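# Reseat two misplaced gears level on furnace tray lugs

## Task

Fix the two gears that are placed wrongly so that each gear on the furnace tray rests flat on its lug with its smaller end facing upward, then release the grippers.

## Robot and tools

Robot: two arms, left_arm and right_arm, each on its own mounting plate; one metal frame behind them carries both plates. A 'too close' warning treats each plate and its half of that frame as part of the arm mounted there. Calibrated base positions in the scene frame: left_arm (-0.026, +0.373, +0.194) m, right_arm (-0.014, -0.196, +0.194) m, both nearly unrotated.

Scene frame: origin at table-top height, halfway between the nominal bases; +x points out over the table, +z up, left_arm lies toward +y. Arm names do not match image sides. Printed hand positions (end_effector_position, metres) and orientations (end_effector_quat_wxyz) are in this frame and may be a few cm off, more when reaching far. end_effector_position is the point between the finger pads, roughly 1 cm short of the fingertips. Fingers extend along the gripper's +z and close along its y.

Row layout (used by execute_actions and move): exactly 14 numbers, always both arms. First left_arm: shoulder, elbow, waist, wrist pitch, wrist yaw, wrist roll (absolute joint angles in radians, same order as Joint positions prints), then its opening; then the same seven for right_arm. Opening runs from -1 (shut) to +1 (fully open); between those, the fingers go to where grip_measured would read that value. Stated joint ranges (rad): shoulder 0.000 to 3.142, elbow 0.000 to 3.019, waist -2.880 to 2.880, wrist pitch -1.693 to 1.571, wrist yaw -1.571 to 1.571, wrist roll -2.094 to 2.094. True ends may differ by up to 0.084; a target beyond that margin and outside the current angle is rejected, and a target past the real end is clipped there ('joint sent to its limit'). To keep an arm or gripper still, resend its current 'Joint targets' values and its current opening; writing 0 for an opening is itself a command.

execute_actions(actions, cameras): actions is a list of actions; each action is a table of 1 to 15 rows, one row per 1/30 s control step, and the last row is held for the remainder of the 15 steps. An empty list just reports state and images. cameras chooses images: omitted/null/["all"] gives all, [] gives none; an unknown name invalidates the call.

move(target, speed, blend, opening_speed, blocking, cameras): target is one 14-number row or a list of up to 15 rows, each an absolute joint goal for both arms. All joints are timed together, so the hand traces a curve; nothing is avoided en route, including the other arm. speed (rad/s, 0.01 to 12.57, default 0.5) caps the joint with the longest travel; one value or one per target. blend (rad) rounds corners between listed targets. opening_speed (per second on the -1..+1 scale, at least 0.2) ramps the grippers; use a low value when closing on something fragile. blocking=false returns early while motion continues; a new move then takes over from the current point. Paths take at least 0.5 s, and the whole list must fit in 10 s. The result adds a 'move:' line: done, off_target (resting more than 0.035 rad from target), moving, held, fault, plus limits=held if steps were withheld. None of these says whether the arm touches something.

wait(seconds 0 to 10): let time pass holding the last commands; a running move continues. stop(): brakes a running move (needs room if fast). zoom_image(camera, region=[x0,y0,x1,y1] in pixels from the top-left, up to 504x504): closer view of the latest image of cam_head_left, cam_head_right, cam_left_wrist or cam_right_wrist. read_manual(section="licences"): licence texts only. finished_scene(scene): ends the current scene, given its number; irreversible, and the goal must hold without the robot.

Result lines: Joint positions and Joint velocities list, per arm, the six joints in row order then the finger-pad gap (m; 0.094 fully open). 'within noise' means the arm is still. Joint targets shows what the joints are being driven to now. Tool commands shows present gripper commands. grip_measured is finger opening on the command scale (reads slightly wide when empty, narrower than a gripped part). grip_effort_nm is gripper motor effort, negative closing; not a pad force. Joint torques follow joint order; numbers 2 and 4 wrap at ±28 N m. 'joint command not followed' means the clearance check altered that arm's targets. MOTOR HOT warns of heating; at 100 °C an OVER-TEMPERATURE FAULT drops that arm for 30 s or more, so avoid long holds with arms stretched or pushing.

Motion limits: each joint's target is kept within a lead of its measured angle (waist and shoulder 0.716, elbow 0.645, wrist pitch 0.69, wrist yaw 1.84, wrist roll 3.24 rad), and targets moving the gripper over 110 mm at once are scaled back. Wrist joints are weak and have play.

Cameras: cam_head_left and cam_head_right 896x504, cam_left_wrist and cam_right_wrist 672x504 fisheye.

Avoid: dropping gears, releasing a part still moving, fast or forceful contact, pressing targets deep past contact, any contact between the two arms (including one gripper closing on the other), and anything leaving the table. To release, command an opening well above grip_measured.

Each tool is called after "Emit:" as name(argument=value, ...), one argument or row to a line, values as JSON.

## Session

Emit:
execute_actions(
  actions=[],
)

Emit:
zoom_image(
  camera="cam_head_left",
  region=[255, 125, 415, 345],
)

Emit:
zoom_image(
  camera="cam_head_right",
  region=[405, 130, 560, 345],
)

Scene clock: 0.00 s.
left_arm: end_effector_position=(+0.7110, +0.5213, +0.1816) grip_measured=+1.000 grip_effort_nm=n/a end_effector_quat_wxyz=(+0.167, +0.075, +0.982, +0.038) | right_arm: end_effector_position=(+0.3692, -0.8000, +0.3594) grip_measured=+1.000 grip_effort_nm=n/a end_effector_quat_wxyz=(+0.145, +0.664, +0.731, -0.065)
Joint names: [shoulder, elbow, waist, wrist pitch, wrist yaw, wrist roll]
Joint positions: left_arm=[2.261 1.855 0.234 -0.807 0.012 0.354 0.094] | right_arm=[2.037 1.96 -0.997 -1.164 0.049 0.474 0.094]
Joint velocities: within noise
Joint torques (N m): no reading
Motor temperatures (°C): left_arm=[31 35 29 29 30 29 31] | right_arm=[35 32 28 27 28 28 28]
Heat: left arm: hottest elbow 35 °C; right arm: hottest shoulder 35 °C.
Joint targets: left_arm=[2.267 1.878 0.234 -0.805 0.012 0.354] | right_arm=[2.031 1.987 -0.997 -1.161 0.049 0.474]
Tool commands: left_gripper/opening=+1.0 right_gripper/opening=+1.0

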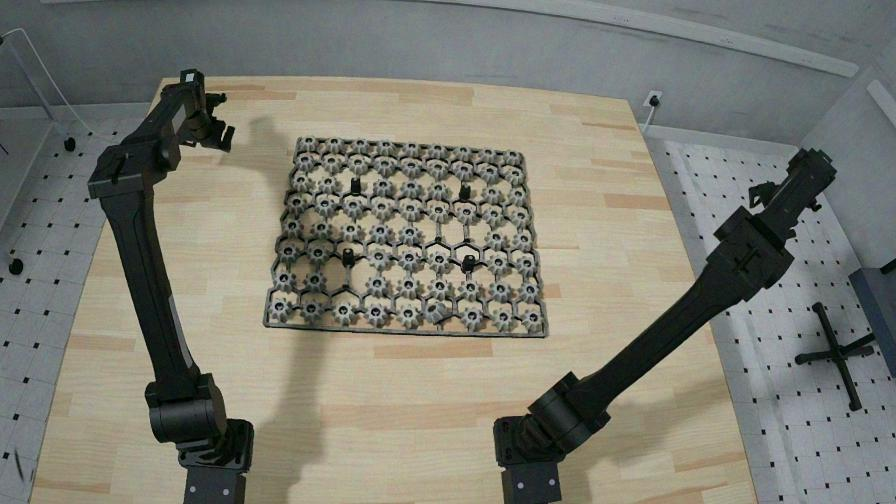

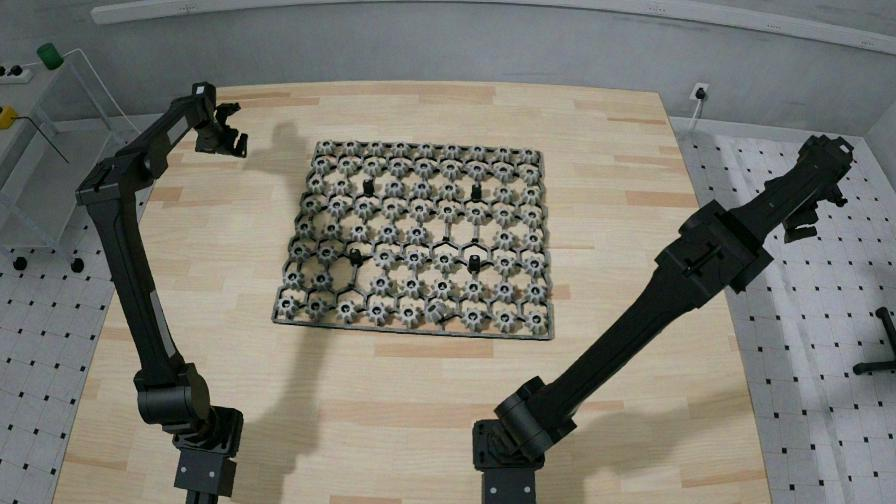

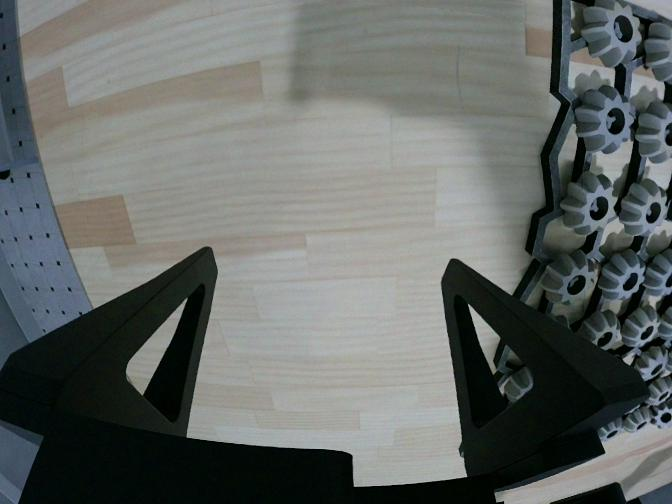

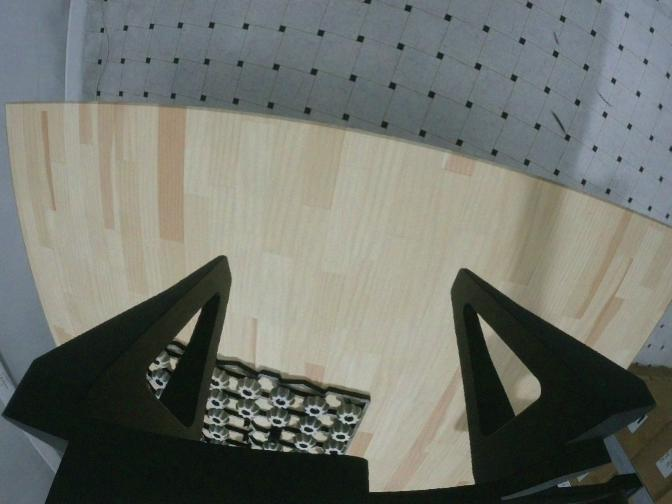

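Scaled by 2.291 from the camera's 896x504 image, which has a finer 1280x720 frame.

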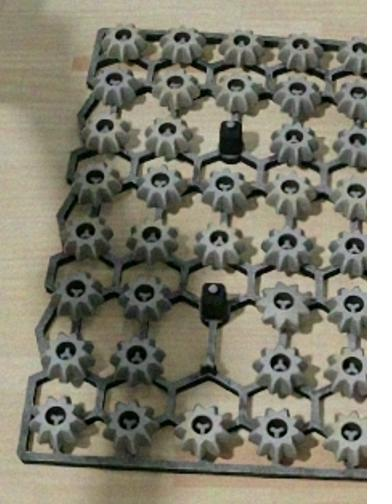

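Scaled by 2.344 from the camera's 896x504 image, which has a finer 1280x720 frame.

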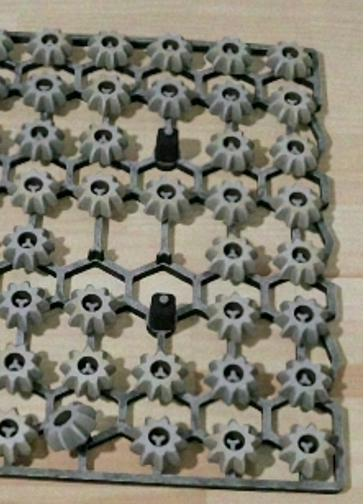

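Emit:
zoom_image(
  camera="cam_head_left",
  region=[340, 230, 460, 340],
)

Emit:
zoom_image(
  camera="cam_head_left",
  region=[440, 230, 560, 340],
)

Emit:
zoom_image(
  camera="cam_head_left",
  region=[260, 180, 380, 290],
)

Emit:
zoom_image(
  camera="cam_head_left",
  region=[280, 125, 400, 235],
)

Emit:
zoom_image(
  camera="cam_head_left",
  region=[380, 125, 540, 255],
)

Scaled by 4.200 from the camera's 896x504 image, which has a finer 1280x720 frame.

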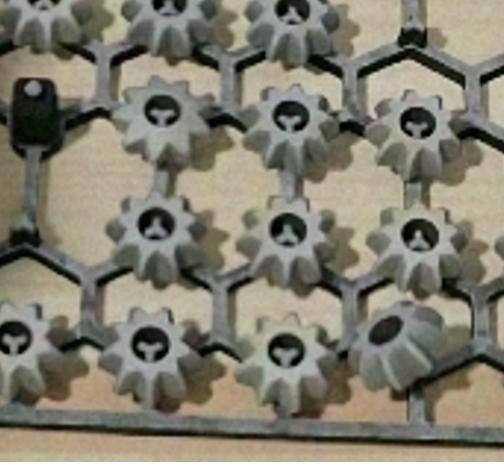

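Scaled by 4.200 from the camera's 896x504 image, which has a finer 1280x720 frame.

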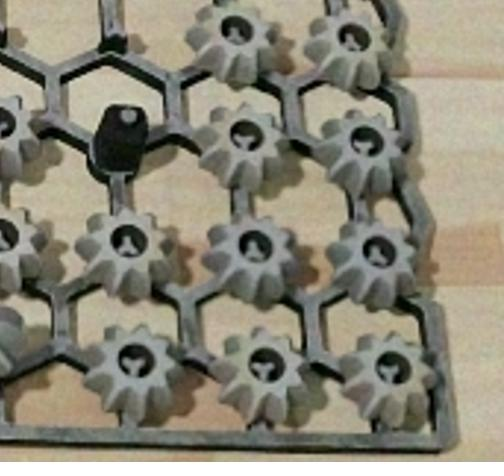

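Scaled by 4.200 from the camera's 896x504 image, which has a finer 1280x720 frame.

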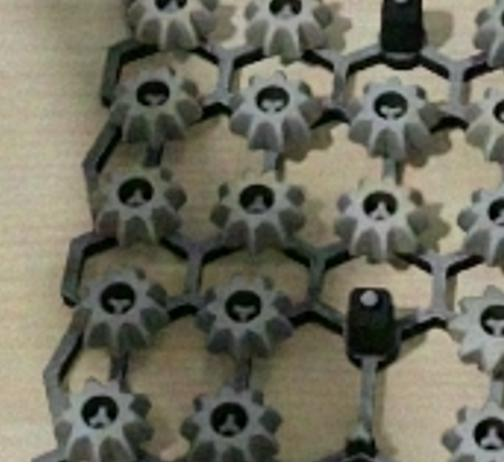

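Scaled by 4.200 from the camera's 896x504 image, which has a finer 1280x720 frame.

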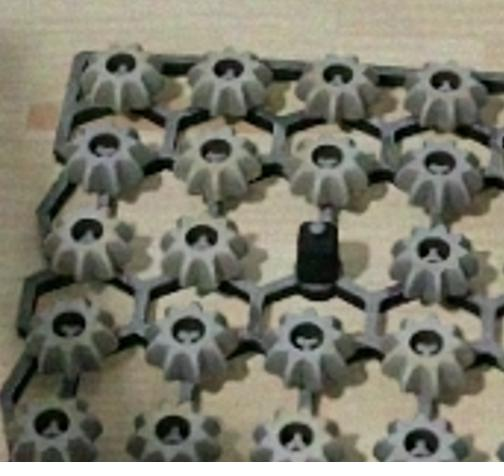

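Scaled by 3.150 from the camera's 896x504 image, which has a finer 1280x720 frame.

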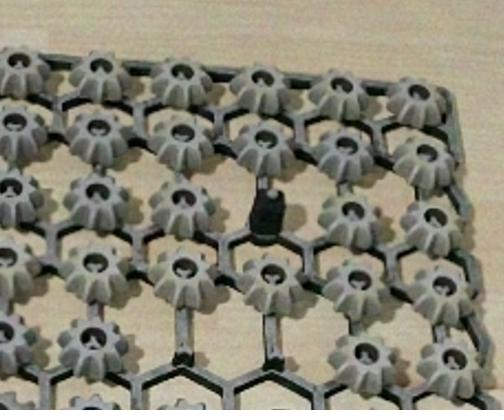

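Emit:
move(
  target=[1.95,1.394,-0.70,-1.003,0,-2.0,1,2.031,1.987,-0.997,-1.161,0.049,0.474,1],
  speed=0.8,
  cameras=["cam_left_wrist"],
)

Emit:
zoom_image(
  camera="cam_left_wrist",
  region=[200, 50, 480, 260],
)

Scene clock: 27.87 s.
left_arm: end_effector_position=(+0.3841, -0.0030, +0.1947) grip_measured=+1.000 grip_effort_nm=-0.032 end_effector_quat_wxyz=(-0.013, -0.584, +0.812, -0.007) | right_arm: end_effector_position=(+0.3692, -0.8000, +0.3594) grip_measured=+1.000 grip_effort_nm=0.037 end_effector_quat_wxyz=(+0.145, +0.664, +0.731, -0.065)
Joint names: [shoulder, elbow, waist, wrist pitch, wrist yaw, wrist roll]
Joint positions: left_arm=[1.97 1.403 -0.705 -0.993 0.013 -1.984 0.094] | right_arm=[2.037 1.96 -0.997 -1.164 0.049 0.474 0.094]
Joint velocities: within noise
Joint torques (N m): left_arm=[-17.55 6.68 -0.5 -0.35 -0.31 -0.26] | right_arm=[-23.53 10.25 0.03 0.96 0.03 0.09]
Motor temperatures (°C): left_arm=[33 40 29 29 30 29 31] | right_arm=[38 35 28 27 28 28 28]
Heat: left arm: hottest elbow 40 °C; right arm: hottest shoulder 38 °C.
Joint targets: left_arm=[1.950 1.394 -0.700 -1.004 0.008 -2.000] | right_arm=[2.031 1.987 -0.997 -1.161 0.049 0.474]
move: done
Images, in order (width x height): cam_left_wrist 672x504.

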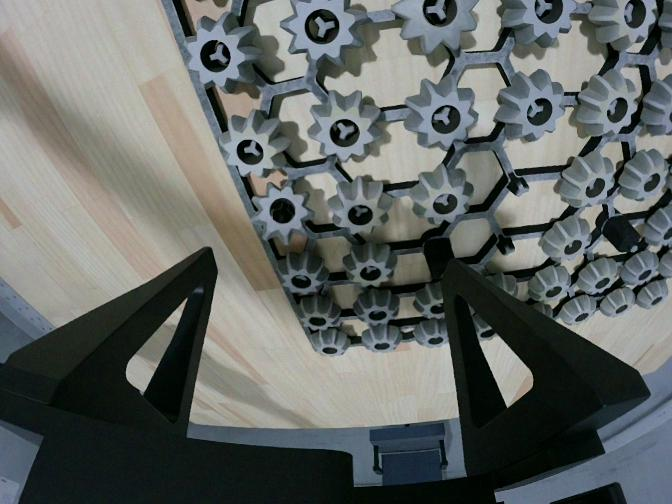

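Scaled by 1.800 from the camera's 672x504 image, which has a finer 960x720 frame.

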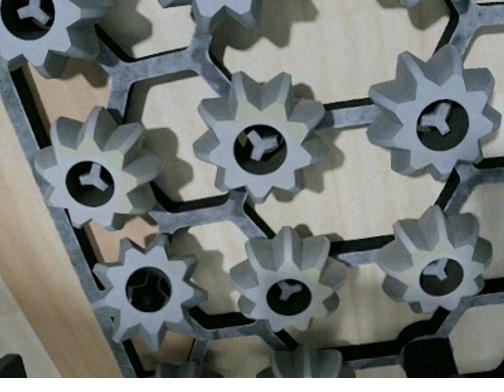

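Emit:
move(
  target=[2.175,1.27,-0.65,-0.565,0.6385,1.44,0.65,2.031,1.987,-0.997,-1.161,0.049,0.474,1],
  speed=0.8,
  cameras=["cam_left_wrist"],
)

Emit:
zoom_image(
  camera="cam_left_wrist",
  region=[180, 60, 520, 320],
)

Scene clock: 58.07 s.
left_arm: end_effector_position=(+0.3382, -0.0611, +0.1005) grip_measured=+0.653 grip_effort_nm=-0.159 end_effector_quat_wxyz=(+0.164, +0.832, +0.453, -0.273) | right_arm: end_effector_position=(+0.3692, -0.8000, +0.3594) grip_measured=+1.000 grip_effort_nm=0.027 end_effector_quat_wxyz=(+0.145, +0.664, +0.731, -0.065)
Joint names: [shoulder, elbow, waist, wrist pitch, wrist yaw, wrist roll]
Joint positions: left_arm=[2.148 1.278 -0.659 -0.579 0.624 1.415 0.078] | right_arm=[2.037 1.96 -0.997 -1.164 0.049 0.474 0.094]
Joint velocities: within noise
Joint torques (N m): left_arm=[-14.56 5.2 -0.09 1.07 0.83 0.04] | right_arm=[-23.47 10.26 0.09 1.01 0.03 0.09]
Motor temperatures (°C): left_arm=[37 39 29 29 30 29 31] | right_arm=[40 37 28 27 28 28 28]
Heat: left arm: hottest elbow 39 °C; right arm: hottest shoulder 40 °C.
Joint targets: left_arm=[2.175 1.270 -0.650 -0.565 0.631 1.431] | right_arm=[2.031 1.987 -0.997 -1.161 0.049 0.474]
move: done
Images, in order (width x height): cam_left_wrist 672x504.

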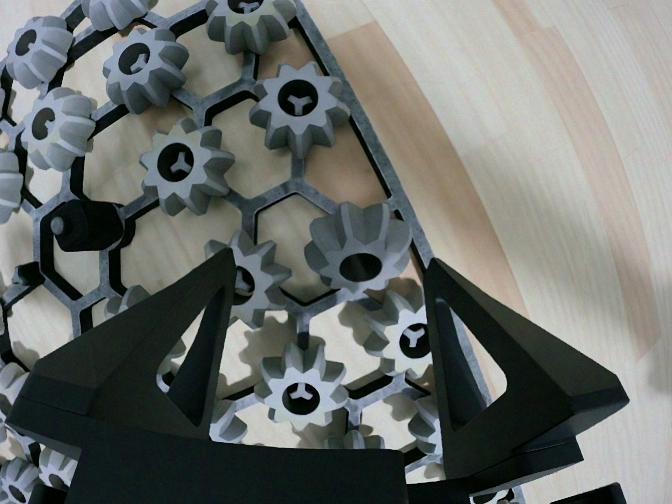

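Scaled by 1.482 from the camera's 672x504 image, which has a finer 960x720 frame.

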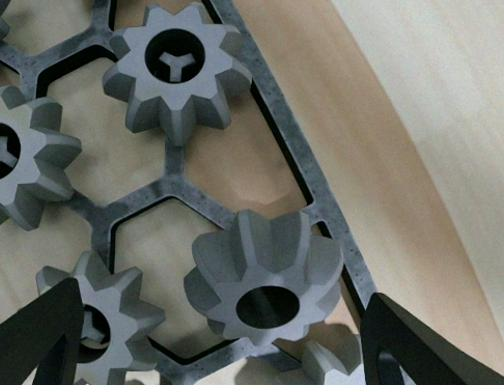

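Emit:
move(
  target=[2.217,1.233,-0.657,-0.481,0.652,1.44,0.6,2.031,1.987,-0.997,-1.161,0.049,0.474,1],
  speed=0.25,
  cameras=["cam_left_wrist"],
)

Emit:
zoom_image(
  camera="cam_left_wrist",
  region=[180, 60, 520, 320],
)

Scene clock: 83.90 s.
left_arm: end_effector_position=(+0.3246, -0.0543, +0.0688) grip_measured=+0.603 grip_effort_nm=-0.159 end_effector_quat_wxyz=(+0.167, +0.832, +0.448, -0.282) | right_arm: end_effector_position=(+0.3692, -0.8000, +0.3594) grip_measured=+1.000 grip_effort_nm=0.032 end_effector_quat_wxyz=(+0.145, +0.664, +0.731, -0.065)
Joint names: [shoulder, elbow, waist, wrist pitch, wrist yaw, wrist roll]
Joint positions: left_arm=[2.197 1.238 -0.659 -0.495 0.645 1.424 0.075] | right_arm=[2.037 1.96 -0.997 -1.164 0.049 0.474 0.094]
Joint velocities: within noise
Joint torques (N m): left_arm=[-14.92 4.78 -0.62 1.05 0.84 0.04] | right_arm=[-23.41 10.3 -0.09 0.96 0.03 0.09]
Motor temperatures (°C): left_arm=[36 38 29 29 31 29 31] | right_arm=[42 38 28 27 28 28 28]
Heat: left arm: hottest elbow 38 °C; right arm: hottest shoulder 42 °C.
Joint targets: left_arm=[2.217 1.233 -0.657 -0.481 0.652 1.440] | right_arm=[2.031 1.987 -0.997 -1.161 0.049 0.474]
move: done
Images, in order (width x height): cam_left_wrist 672x504.

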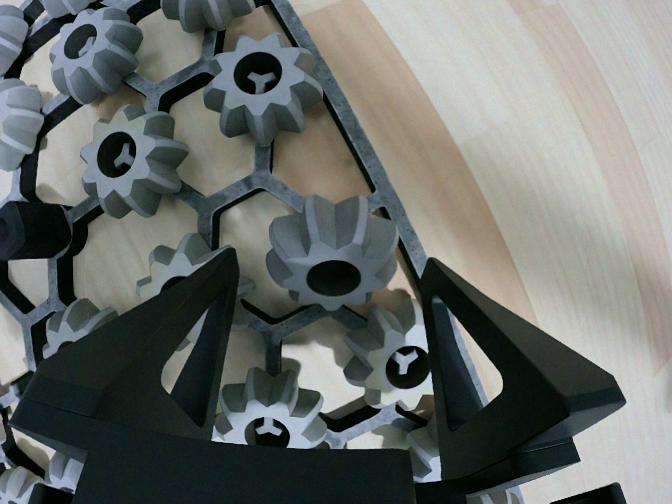

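Scaled by 1.482 from the camera's 672x504 image, which has a finer 960x720 frame.

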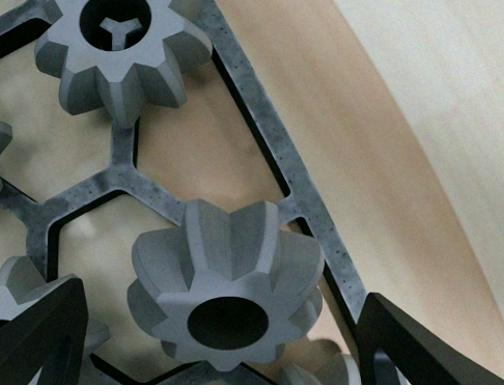

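Emit:
move(
  target=[2.260,1.265,-0.688,-0.416,0.645,1.44,0.5,2.031,1.987,-0.997,-1.161,0.049,0.474,1],
  speed=0.12,
  cameras=["cam_left_wrist"],
)

Scene clock: 97.97 s.
left_arm: end_effector_position=(+0.3168, -0.0646, +0.0504) grip_measured=+0.503 grip_effort_nm=-0.159 end_effector_quat_wxyz=(+0.175, +0.838, +0.434, -0.280) | right_arm: end_effector_position=(+0.3692, -0.8000, +0.3594) grip_measured=+1.000 grip_effort_nm=0.032 end_effector_quat_wxyz=(+0.145, +0.664, +0.731, -0.065)
Joint names: [shoulder, elbow, waist, wrist pitch, wrist yaw, wrist roll]
Joint positions: left_arm=[2.236 1.238 -0.682 -0.43 0.645 1.426 0.071] | right_arm=[2.037 1.96 -0.997 -1.164 0.049 0.474 0.094]
Joint velocities: within noise
Joint torques (N m): left_arm=[-14.74 7.04 -1.32 1.16 0.53 0.05] | right_arm=[-23.47 10.29 0.09 0.98 0.04 0.09]
Motor temperatures (°C): left_arm=[36 38 29 29 31 29 31] | right_arm=[42 39 28 27 28 28 28]
Heat: left arm: hottest elbow 38 °C; right arm: hottest shoulder 42 °C.
Joint targets: left_arm=[2.260 1.265 -0.688 -0.416 0.645 1.441] | right_arm=[2.031 1.987 -0.997 -1.161 0.049 0.474]
move: done
Images, in order (width x height): cam_left_wrist 672x504.

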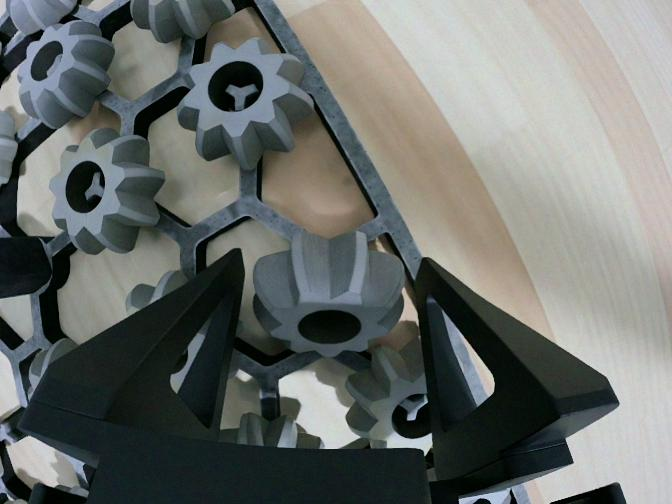

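Emit:
move(
  target=[2.260,1.265,-0.688,-0.416,0.645,1.44,0.05,2.031,1.987,-0.997,-1.161,0.049,0.474,1],
  opening_speed=0.25,
  cameras=["cam_left_wrist"],
)

Scene clock: 103.60 s.
left_arm: end_effector_position=(+0.3169, -0.0645, +0.0504) grip_measured=+0.198 grip_effort_nm=-1.053 end_effector_quat_wxyz=(+0.177, +0.840, +0.430, -0.279) | right_arm: end_effector_position=(+0.3692, -0.8000, +0.3594) grip_measured=+1.000 grip_effort_nm=0.032 end_effector_quat_wxyz=(+0.145, +0.664, +0.731, -0.065)
Joint names: [shoulder, elbow, waist, wrist pitch, wrist yaw, wrist roll]
Joint positions: left_arm=[2.236 1.238 -0.682 -0.43 0.645 1.435 0.056] | right_arm=[2.037 1.96 -0.997 -1.164 0.049 0.474 0.094]
Joint velocities: within noise
Joint torques (N m): left_arm=[-14.68 7.02 -1.26 1.11 0.51 0.02] | right_arm=[-23.41 10.25 0.03 0.99 0.04 0.09]
Motor temperatures (°C): left_arm=[36 38 29 29 31 29 31] | right_arm=[42 39 28 27 28 28 28]
Heat: left arm: hottest elbow 38 °C; right arm: hottest shoulder 42 °C.
Joint targets: left_arm=[2.260 1.265 -0.688 -0.416 0.644 1.448] | right_arm=[2.031 1.987 -0.997 -1.161 0.049 0.474]
move: done
Images, in order (width x height): cam_left_wrist 672x504.

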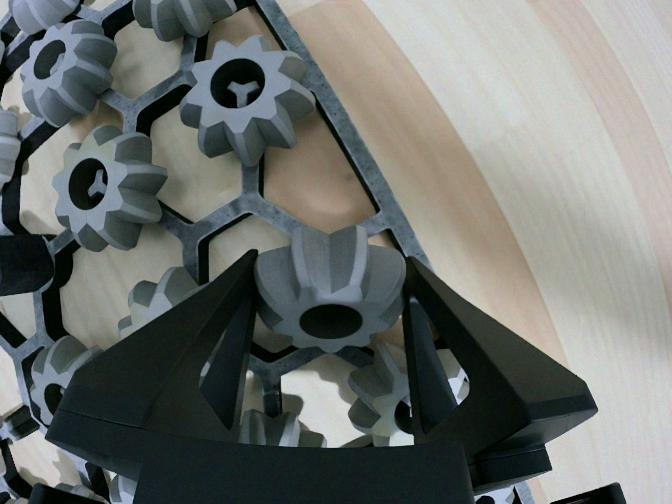

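Emit:
move(
  target=[
    [2.175,1.28,-0.65,-0.565,0.6385,1.44,0.05,2.031,1.987,-0.997,-1.161,0.049,0.474,1],
    [2.145,1.475,-0.884,-0.86,0,-0.91,0.05,2.031,1.987,-0.997,-1.161,0.049,0.474,1],
  ],
  speed=[0.2, 0.5],
  cameras=["cam_left_wrist","cam_head_left"],
)

Emit:
zoom_image(
  camera="cam_left_wrist",
  region=[200, 60, 460, 360],
)

Scene clock: 121.93 s.
left_arm: end_effector_position=(+0.3212, -0.0804, +0.0981) grip_measured=+0.053 grip_effort_nm=-0.159 end_effector_quat_wxyz=(-0.014, +0.008, +1.000, -0.005) | right_arm: end_effector_position=(+0.3692, -0.8000, +0.3594) grip_measured=+1.000 grip_effort_nm=0.037 end_effector_quat_wxyz=(+0.145, +0.664, +0.731, -0.065)
Joint names: [shoulder, elbow, waist, wrist pitch, wrist yaw, wrist roll]
Joint positions: left_arm=[2.166 1.431 -0.878 -0.847 0.013 -0.893 0.049] | right_arm=[2.037 1.96 -0.997 -1.164 0.049 0.474 0.094]
Joint velocities: within noise
Joint torques (N m): left_arm=[-18.84 9.87 -1.26 -0.34 -0.29 -0.27] | right_arm=[-23.41 10.28 0.09 0.98 0.03 0.09]
Motor temperatures (°C): left_arm=[37 39 29 29 31 29 31] | right_arm=[43 39 28 27 28 28 28]
Heat: left arm: hottest elbow 39 °C; right arm: hottest shoulder 43 °C.
Joint targets: left_arm=[2.145 1.475 -0.884 -0.859 0.008 -0.910] | right_arm=[2.031 1.987 -0.997 -1.161 0.049 0.474]
move: off_target (left_arm); left_arm: the elbow is farthest, 0.044 rad from its target
Images, in order (width x height): cam_head_left 896x504, cam_left_wrist 672x504.

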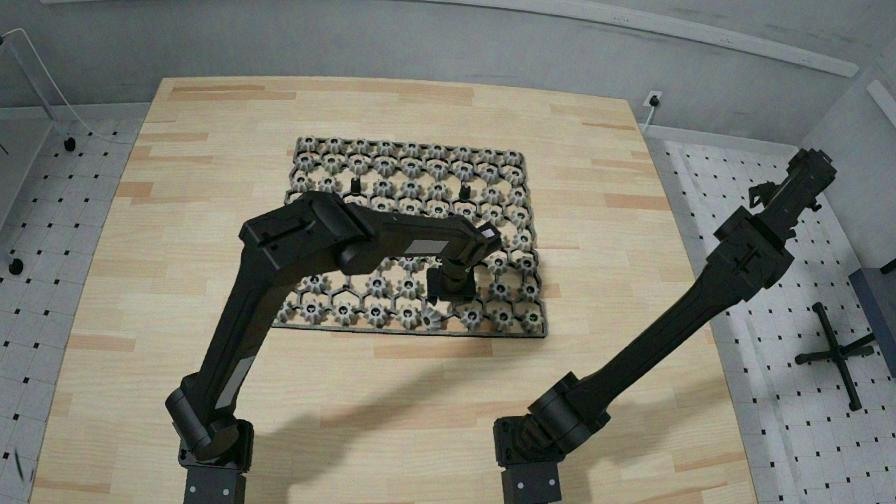

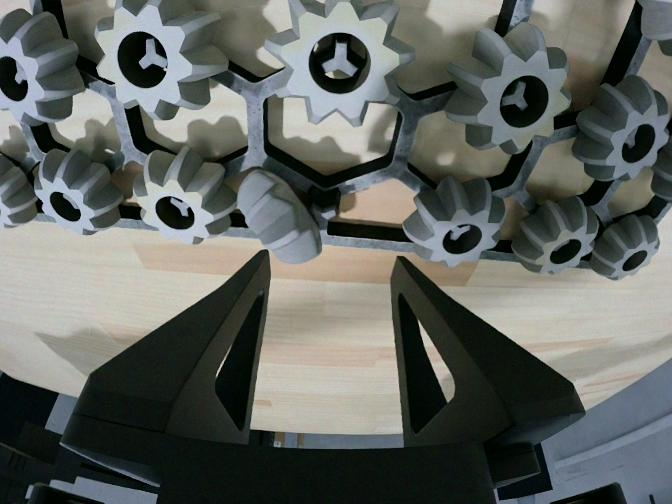

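Scaled by 1.680 from the camera's 672x504 image, which has a finer 960x720 frame.

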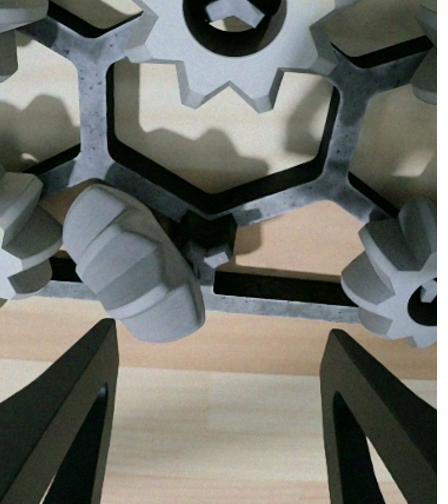

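Emit:
zoom_image(
  camera="cam_left_wrist",
  region=[200, 140, 380, 280],
)

Emit:
zoom_image(
  camera="cam_head_left",
  region=[390, 280, 490, 350],
)

Emit:
zoom_image(
  camera="cam_head_right",
  region=[390, 280, 490, 350],
)

Scaled by 2.800 from the camera's 672x504 image, which has a finer 960x720 frame.

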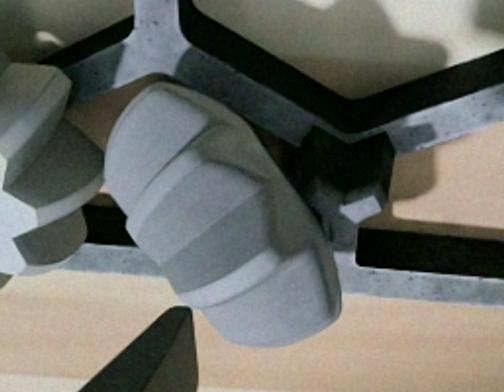

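Scaled by 5.040 from the camera's 896x504 image, which has a finer 1280x720 frame.

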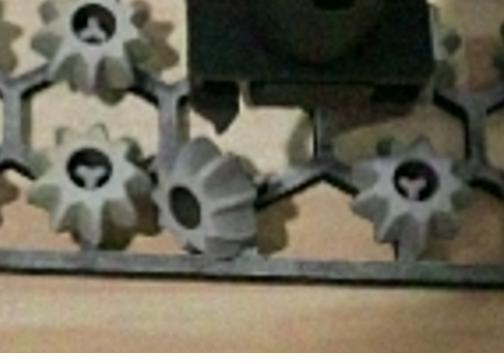

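This scene's latest camera images include none from cam_head_right. They are from: cam_head_left, cam_left_wrist. cam_head_right's image comes with the result of a call that names it in "cameras".

Emit:
move(
  target=[2.062,0.66,-0.865,0.625,0,0,0.7,2.031,1.987,-0.997,-1.161,0.049,0.474,1],
  speed=0.7,
  cameras=["cam_left_wrist","cam_head_right"],
)

Emit:
zoom_image(
  camera="cam_left_wrist",
  region=[200, 60, 480, 320],
)

Scene clock: 164.83 s.
left_arm: end_effector_position=(+0.2766, -0.0169, +0.0678) grip_measured=+0.698 grip_effort_nm=0.110 end_effector_quat_wxyz=(+0.328, +0.393, +0.841, -0.174) | right_arm: end_effector_position=(+0.3692, -0.8000, +0.3594) grip_measured=+1.000 grip_effort_nm=0.032 end_effector_quat_wxyz=(+0.145, +0.664, +0.731, -0.065)
Joint names: [shoulder, elbow, waist, wrist pitch, wrist yaw, wrist roll]
Joint positions: left_arm=[2.075 0.661 -0.872 0.604 0.004 -0.025 0.08] | right_arm=[2.037 1.96 -0.997 -1.164 0.049 0.474 0.094]
Joint velocities: within noise
Joint torques (N m): left_arm=[-13.1 2.44 -0.09 2.78 -0.18 0.05] | right_arm=[-23.36 10.29 0.09 0.96 0.03 0.09]
Motor temperatures (°C): left_arm=[40 40 29 28 31 29 31] | right_arm=[44 40 28 27 28 28 27]
Heat: left arm: hottest shoulder 40 °C; right arm: hottest shoulder 44 °C.
Joint targets: left_arm=[2.062 0.660 -0.865 0.624 0.000 -0.009] | right_arm=[2.031 1.987 -0.997 -1.161 0.049 0.474]
move: done
Images, in order (width x height): cam_head_right 896x504, cam_left_wrist 672x504.

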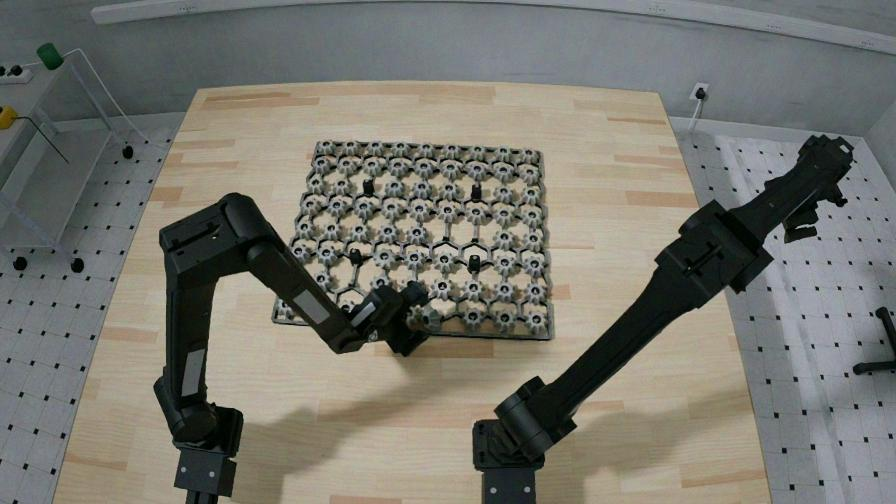

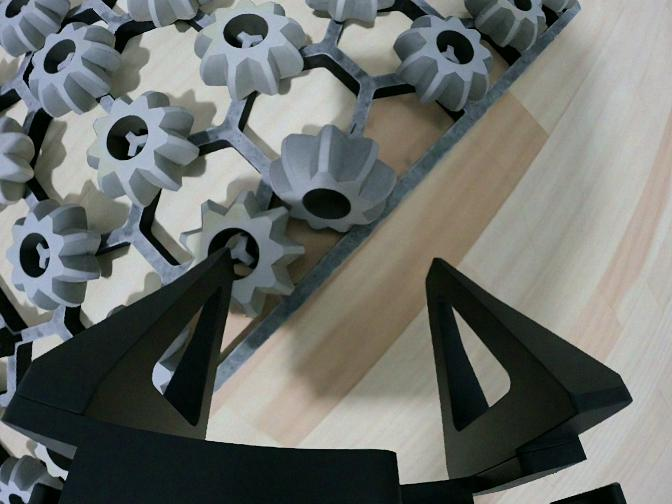

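Scaled by 1.800 from the camera's 672x504 image, which has a finer 960x720 frame.

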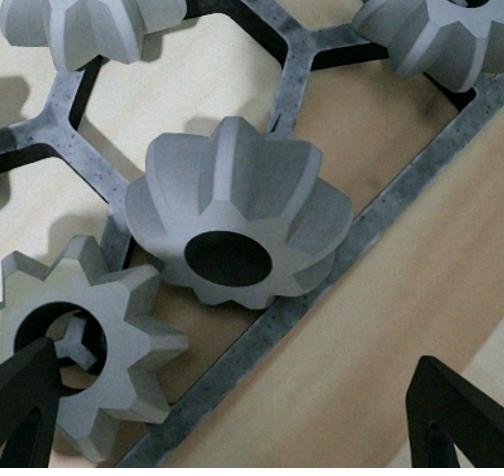

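Emit:
move(
  target=[2.200,0.860,-0.865,0.566,0,0,0.6,2.031,1.987,-0.997,-1.161,0.049,0.474,1],
  speed=0.12,
  cameras=["cam_left_wrist"],
)

Scene clock: 182.33 s.
left_arm: end_effector_position=(+0.3171, -0.0686, +0.0564) grip_measured=+0.603 grip_effort_nm=-0.164 end_effector_quat_wxyz=(+0.350, +0.393, +0.830, -0.183) | right_arm: end_effector_position=(+0.3692, -0.8000, +0.3594) grip_measured=+1.000 grip_effort_nm=0.027 end_effector_quat_wxyz=(+0.145, +0.664, +0.731, -0.065)
Joint names: [shoulder, elbow, waist, wrist pitch, wrist yaw, wrist roll]
Joint positions: left_arm=[2.175 0.836 -0.872 0.579 0.004 -0.016 0.075] | right_arm=[2.037 1.96 -0.997 -1.164 0.049 0.474 0.094]
Joint velocities: within noise
Joint torques (N m): left_arm=[-12.22 5.04 -0.09 1.26 -0.18 0.06] | right_arm=[-23.41 10.3 0.09 0.98 0.03 0.09]
Motor temperatures (°C): left_arm=[37 39 29 29 31 29 31] | right_arm=[44 40 28 27 28 28 27]
Heat: left arm: hottest elbow 39 °C; right arm: hottest shoulder 44 °C.
Joint targets: left_arm=[2.200 0.860 -0.865 0.566 0.000 0.000] | right_arm=[2.031 1.987 -0.997 -1.161 0.049 0.474]
move: done
Images, in order (width x height): cam_left_wrist 672x504.

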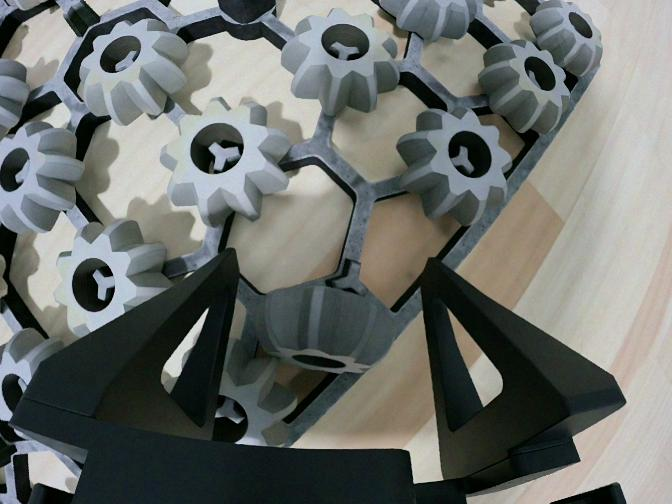

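Emit:
execute_actions(
  actions=[],
)

Scene clock: 221.60 s.
left_arm: end_effector_position=(+0.3171, -0.0686, +0.0564) grip_measured=+0.603 grip_effort_nm=-0.159 end_effector_quat_wxyz=(+0.350, +0.393, +0.830, -0.183) | right_arm: end_effector_position=(+0.3692, -0.8000, +0.3594) grip_measured=+1.000 grip_effort_nm=0.032 end_effector_quat_wxyz=(+0.145, +0.664, +0.731, -0.065)
Joint names: [shoulder, elbow, waist, wrist pitch, wrist yaw, wrist roll]
Joint positions: left_arm=[2.175 0.836 -0.872 0.579 0.004 -0.016 0.075] | right_arm=[2.037 1.96 -0.997 -1.164 0.049 0.474 0.094]
Joint velocities: within noise
Joint torques (N m): left_arm=[-12.22 5.03 -0.15 1.28 -0.18 0.05] | right_arm=[-23.36 10.26 0.03 0.99 0.03 0.1]
Motor temperatures (°C): left_arm=[37 38 29 29 31 29 31] | right_arm=[44 40 28 27 28 28 27]
Heat: left arm: hottest elbow 38 °C; right arm: hottest shoulder 44 °C.
Joint targets: left_arm=[2.200 0.860 -0.865 0.566 0.000 -0.001] | right_arm=[2.031 1.987 -0.997 -1.161 0.049 0.474]
Tool commands: left_gripper/opening=+0.6 right_gripper/opening=+1.0

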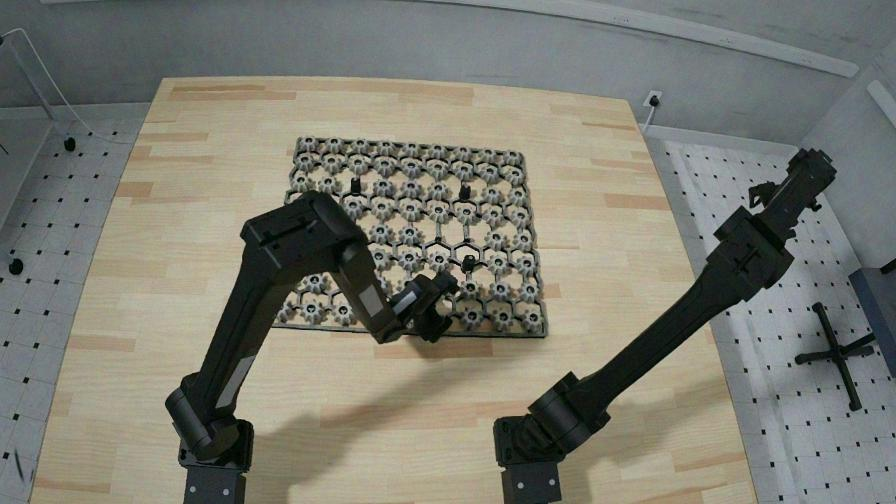

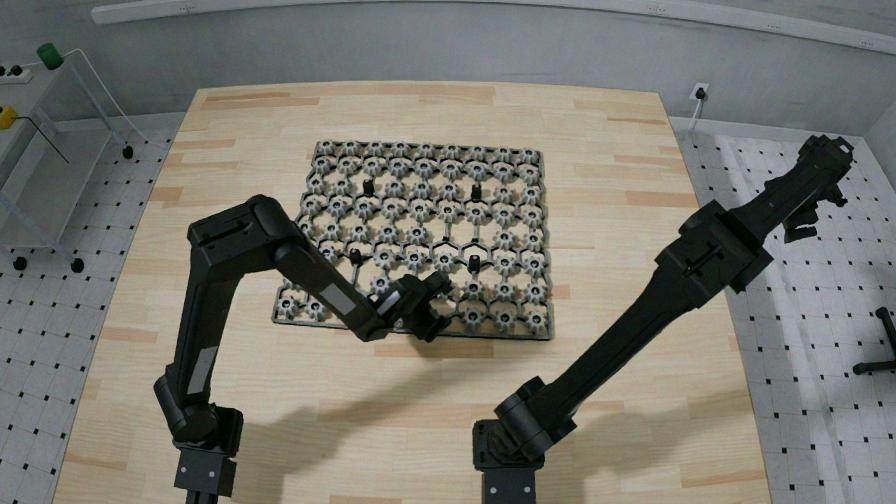

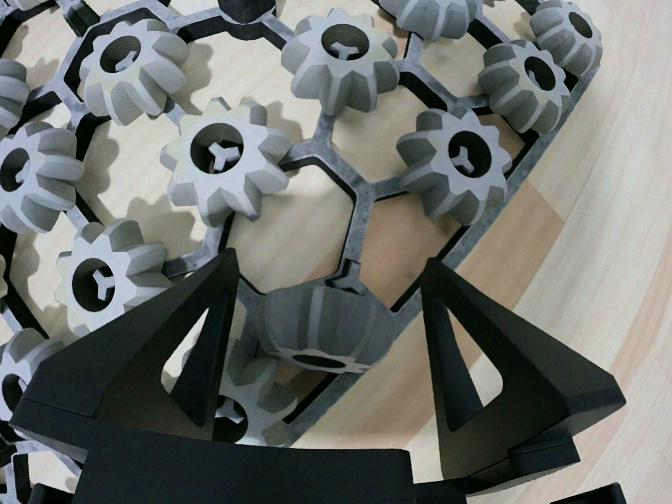

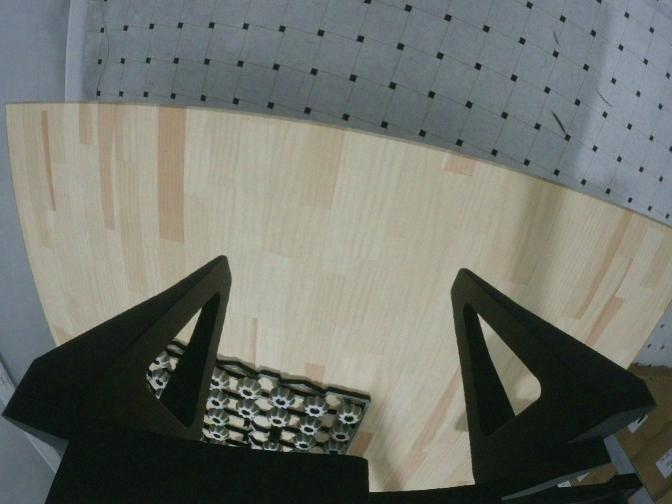

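Emit:
move(
  target=[2.223,0.812,-0.865,0.617,0,0,0.6,2.031,1.987,-0.997,-1.161,0.049,0.474,1],
  speed=0.06,
  cameras=["cam_left_wrist"],
)

Scene clock: 233.50 s.
left_arm: end_effector_position=(+0.3145, -0.0655, +0.0520) grip_measured=+0.603 grip_effort_nm=-0.164 end_effector_quat_wxyz=(+0.353, +0.398, +0.827, -0.182) | right_arm: end_effector_position=(+0.3692, -0.8000, +0.3594) grip_measured=+1.000 grip_effort_nm=0.032 end_effector_quat_wxyz=(+0.145, +0.664, +0.731, -0.065)
Joint names: [shoulder, elbow, waist, wrist pitch, wrist yaw, wrist roll]
Joint positions: left_arm=[2.187 0.827 -0.872 0.605 0.004 -0.002 0.075] | right_arm=[2.037 1.96 -0.997 -1.164 0.049 0.474 0.094]
Joint velocities: within noise
Joint torques (N m): left_arm=[-11.28 1.88 -0.21 2.47 -0.17 -0.01] | right_arm=[-23.41 10.26 -0.03 0.98 0.04 0.09]
Motor temperatures (°C): left_arm=[37 38 29 29 31 29 31] | right_arm=[45 40 28 27 28 28 27]
Heat: left arm: hottest elbow 38 °C; right arm: hottest shoulder 45 °C.
Joint targets: left_arm=[2.223 0.812 -0.865 0.617 0.000 0.009] | right_arm=[2.031 1.987 -0.997 -1.161 0.049 0.474]
move: off_target (left_arm); left_arm: the shoulder is farthest, 0.036 rad from its target
Images, in order (width x height): cam_left_wrist 672x504.

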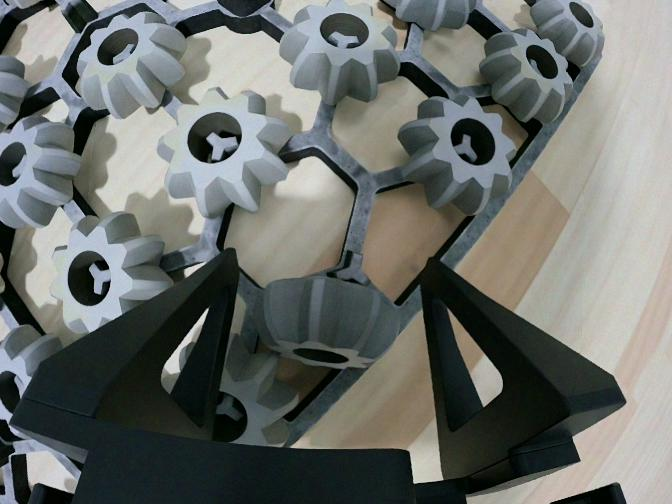

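Emit:
move(
  target=[2.243,0.80,-0.865,0.648,0,0,0.6,2.031,1.987,-0.997,-1.161,0.049,0.474,1],
  speed=0.06,
  cameras=["cam_left_wrist"],
)

Scene clock: 237.60 s.
left_arm: end_effector_position=(+0.3144, -0.0653, +0.0524) grip_measured=+0.603 grip_effort_nm=-0.164 end_effector_quat_wxyz=(+0.363, +0.396, +0.823, -0.186) | right_arm: end_effector_position=(+0.3692, -0.8000, +0.3594) grip_measured=+1.000 grip_effort_nm=0.037 end_effector_quat_wxyz=(+0.145, +0.664, +0.731, -0.065)
Joint names: [shoulder, elbow, waist, wrist pitch, wrist yaw, wrist roll]
Joint positions: left_arm=[2.196 0.819 -0.872 0.645 0.004 -0.002 0.075] | right_arm=[2.037 1.96 -0.997 -1.164 0.049 0.474 0.094]
Joint velocities: within noise
Joint torques (N m): left_arm=[-10.52 1.5 -0.21 2.13 -0.18 -0.09] | right_arm=[-23.47 10.28 0.03 0.99 0.03 0.09]
Motor temperatures (°C): left_arm=[36 38 29 29 31 29 31] | right_arm=[45 40 28 27 28 28 27]
Heat: left arm: hottest elbow 38 °C; right arm: hottest shoulder 45 °C.
Joint targets: left_arm=[2.243 0.800 -0.865 0.649 0.000 0.000] | right_arm=[2.031 1.987 -0.997 -1.161 0.049 0.474]
move: off_target (left_arm); left_arm: the shoulder is farthest, 0.047 rad from its target
Images, in order (width x height): cam_left_wrist 672x504.

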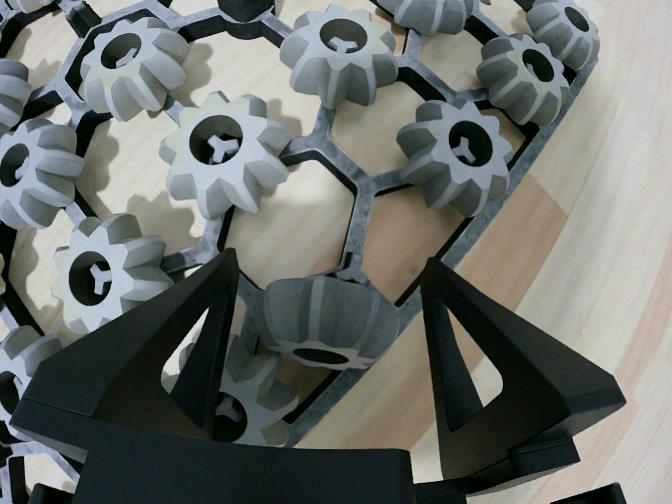

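Emit:
move(
  target=[2.272,0.80,-0.865,0.650,0,0,0.6,2.031,1.987,-0.997,-1.161,0.049,0.474,1],
  speed=0.05,
  cameras=["cam_left_wrist"],
)

Scene clock: 243.80 s.
left_arm: end_effector_position=(+0.3160, -0.0648, +0.0510) grip_measured=+0.603 grip_effort_nm=-0.164 end_effector_quat_wxyz=(+0.369, +0.395, +0.821, -0.183) | right_arm: end_effector_position=(+0.3692, -0.8000, +0.3594) grip_measured=+1.000 grip_effort_nm=0.027 end_effector_quat_wxyz=(+0.145, +0.664, +0.731, -0.065)
Joint names: [shoulder, elbow, waist, wrist pitch, wrist yaw, wrist roll]
Joint positions: left_arm=[2.205 0.819 -0.872 0.664 -0.005 0.002 0.075] | right_arm=[2.037 1.96 -0.997 -1.164 0.049 0.474 0.094]
Joint velocities: within noise
Joint torques (N m): left_arm=[-9.11 1.43 -0.21 1.31 -0.12 -0.12] | right_arm=[-23.47 10.26 -0.09 0.98 0.04 0.09]
Motor temperatures (°C): left_arm=[36 38 29 29 31 29 31] | right_arm=[45 40 28 27 28 28 27]
Heat: left arm: hottest elbow 38 °C; right arm: hottest shoulder 45 °C.
Joint targets: left_arm=[2.272 0.800 -0.865 0.650 -0.008 0.001] | right_arm=[2.031 1.987 -0.997 -1.161 0.049 0.474]
move: off_target (left_arm); left_arm: the shoulder is farthest, 0.067 rad from its target
Images, in order (width x height): cam_left_wrist 672x504.

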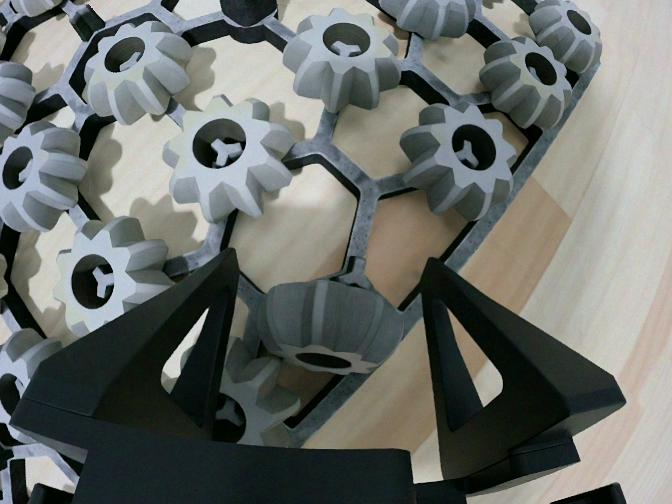

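Emit:
move(
  target=[2.222,0.775,-0.865,0.678,0,0,0.6,2.031,1.987,-0.997,-1.161,0.049,0.474,1],
  speed=0.05,
  cameras=["cam_left_wrist"],
)

Emit:
zoom_image(
  camera="cam_left_wrist",
  region=[200, 200, 460, 460],
)

Scene clock: 254.50 s.
left_arm: end_effector_position=(+0.3144, -0.0627, +0.0525) grip_measured=+0.603 grip_effort_nm=-0.154 end_effector_quat_wxyz=(+0.374, +0.394, +0.819, -0.186) | right_arm: end_effector_position=(+0.3692, -0.8000, +0.3594) grip_measured=+1.000 grip_effort_nm=0.032 end_effector_quat_wxyz=(+0.145, +0.664, +0.731, -0.065)
Joint names: [shoulder, elbow, waist, wrist pitch, wrist yaw, wrist roll]
Joint positions: left_arm=[2.205 0.806 -0.872 0.688 -0.005 0.002 0.075] | right_arm=[2.037 1.96 -0.997 -1.164 0.049 0.474 0.094]
Joint velocities: within noise
Joint torques (N m): left_arm=[-12.51 0.34 -0.15 1.5 0.21 -0.15] | right_arm=[-23.41 10.26 0.09 0.98 0.03 0.09]
Motor temperatures (°C): left_arm=[35 37 29 29 31 29 31] | right_arm=[45 41 28 27 28 28 27]
Heat: left arm: hottest elbow 37 °C; right arm: hottest shoulder 45 °C.
Joint targets: left_arm=[2.222 0.775 -0.865 0.678 0.000 -0.001] | right_arm=[2.031 1.987 -0.997 -1.161 0.049 0.474]
move: done
Images, in order (width x height): cam_left_wrist 672x504.

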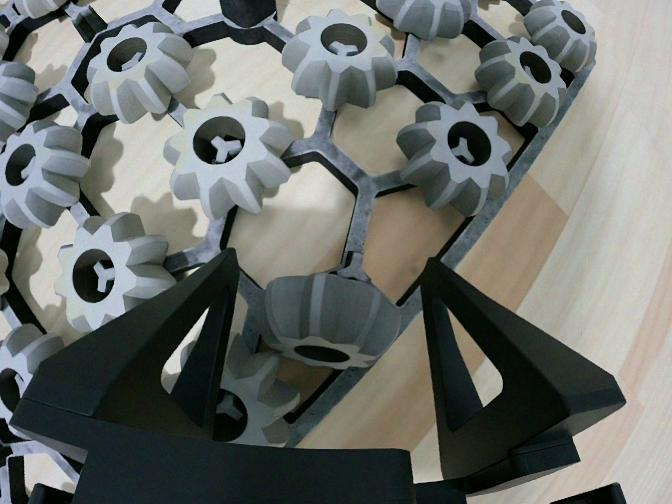

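Scaled by 1.938 from the camera's 672x504 image, which has a finer 960x720 frame.

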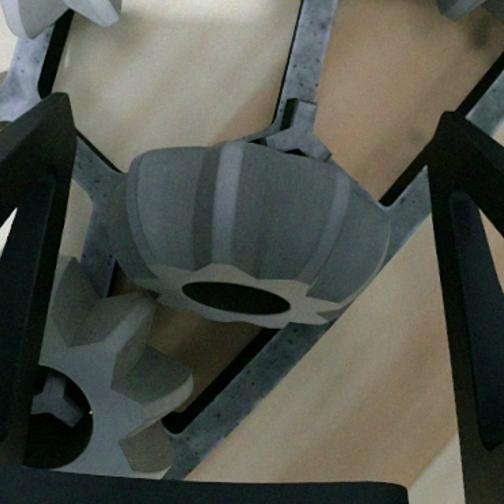

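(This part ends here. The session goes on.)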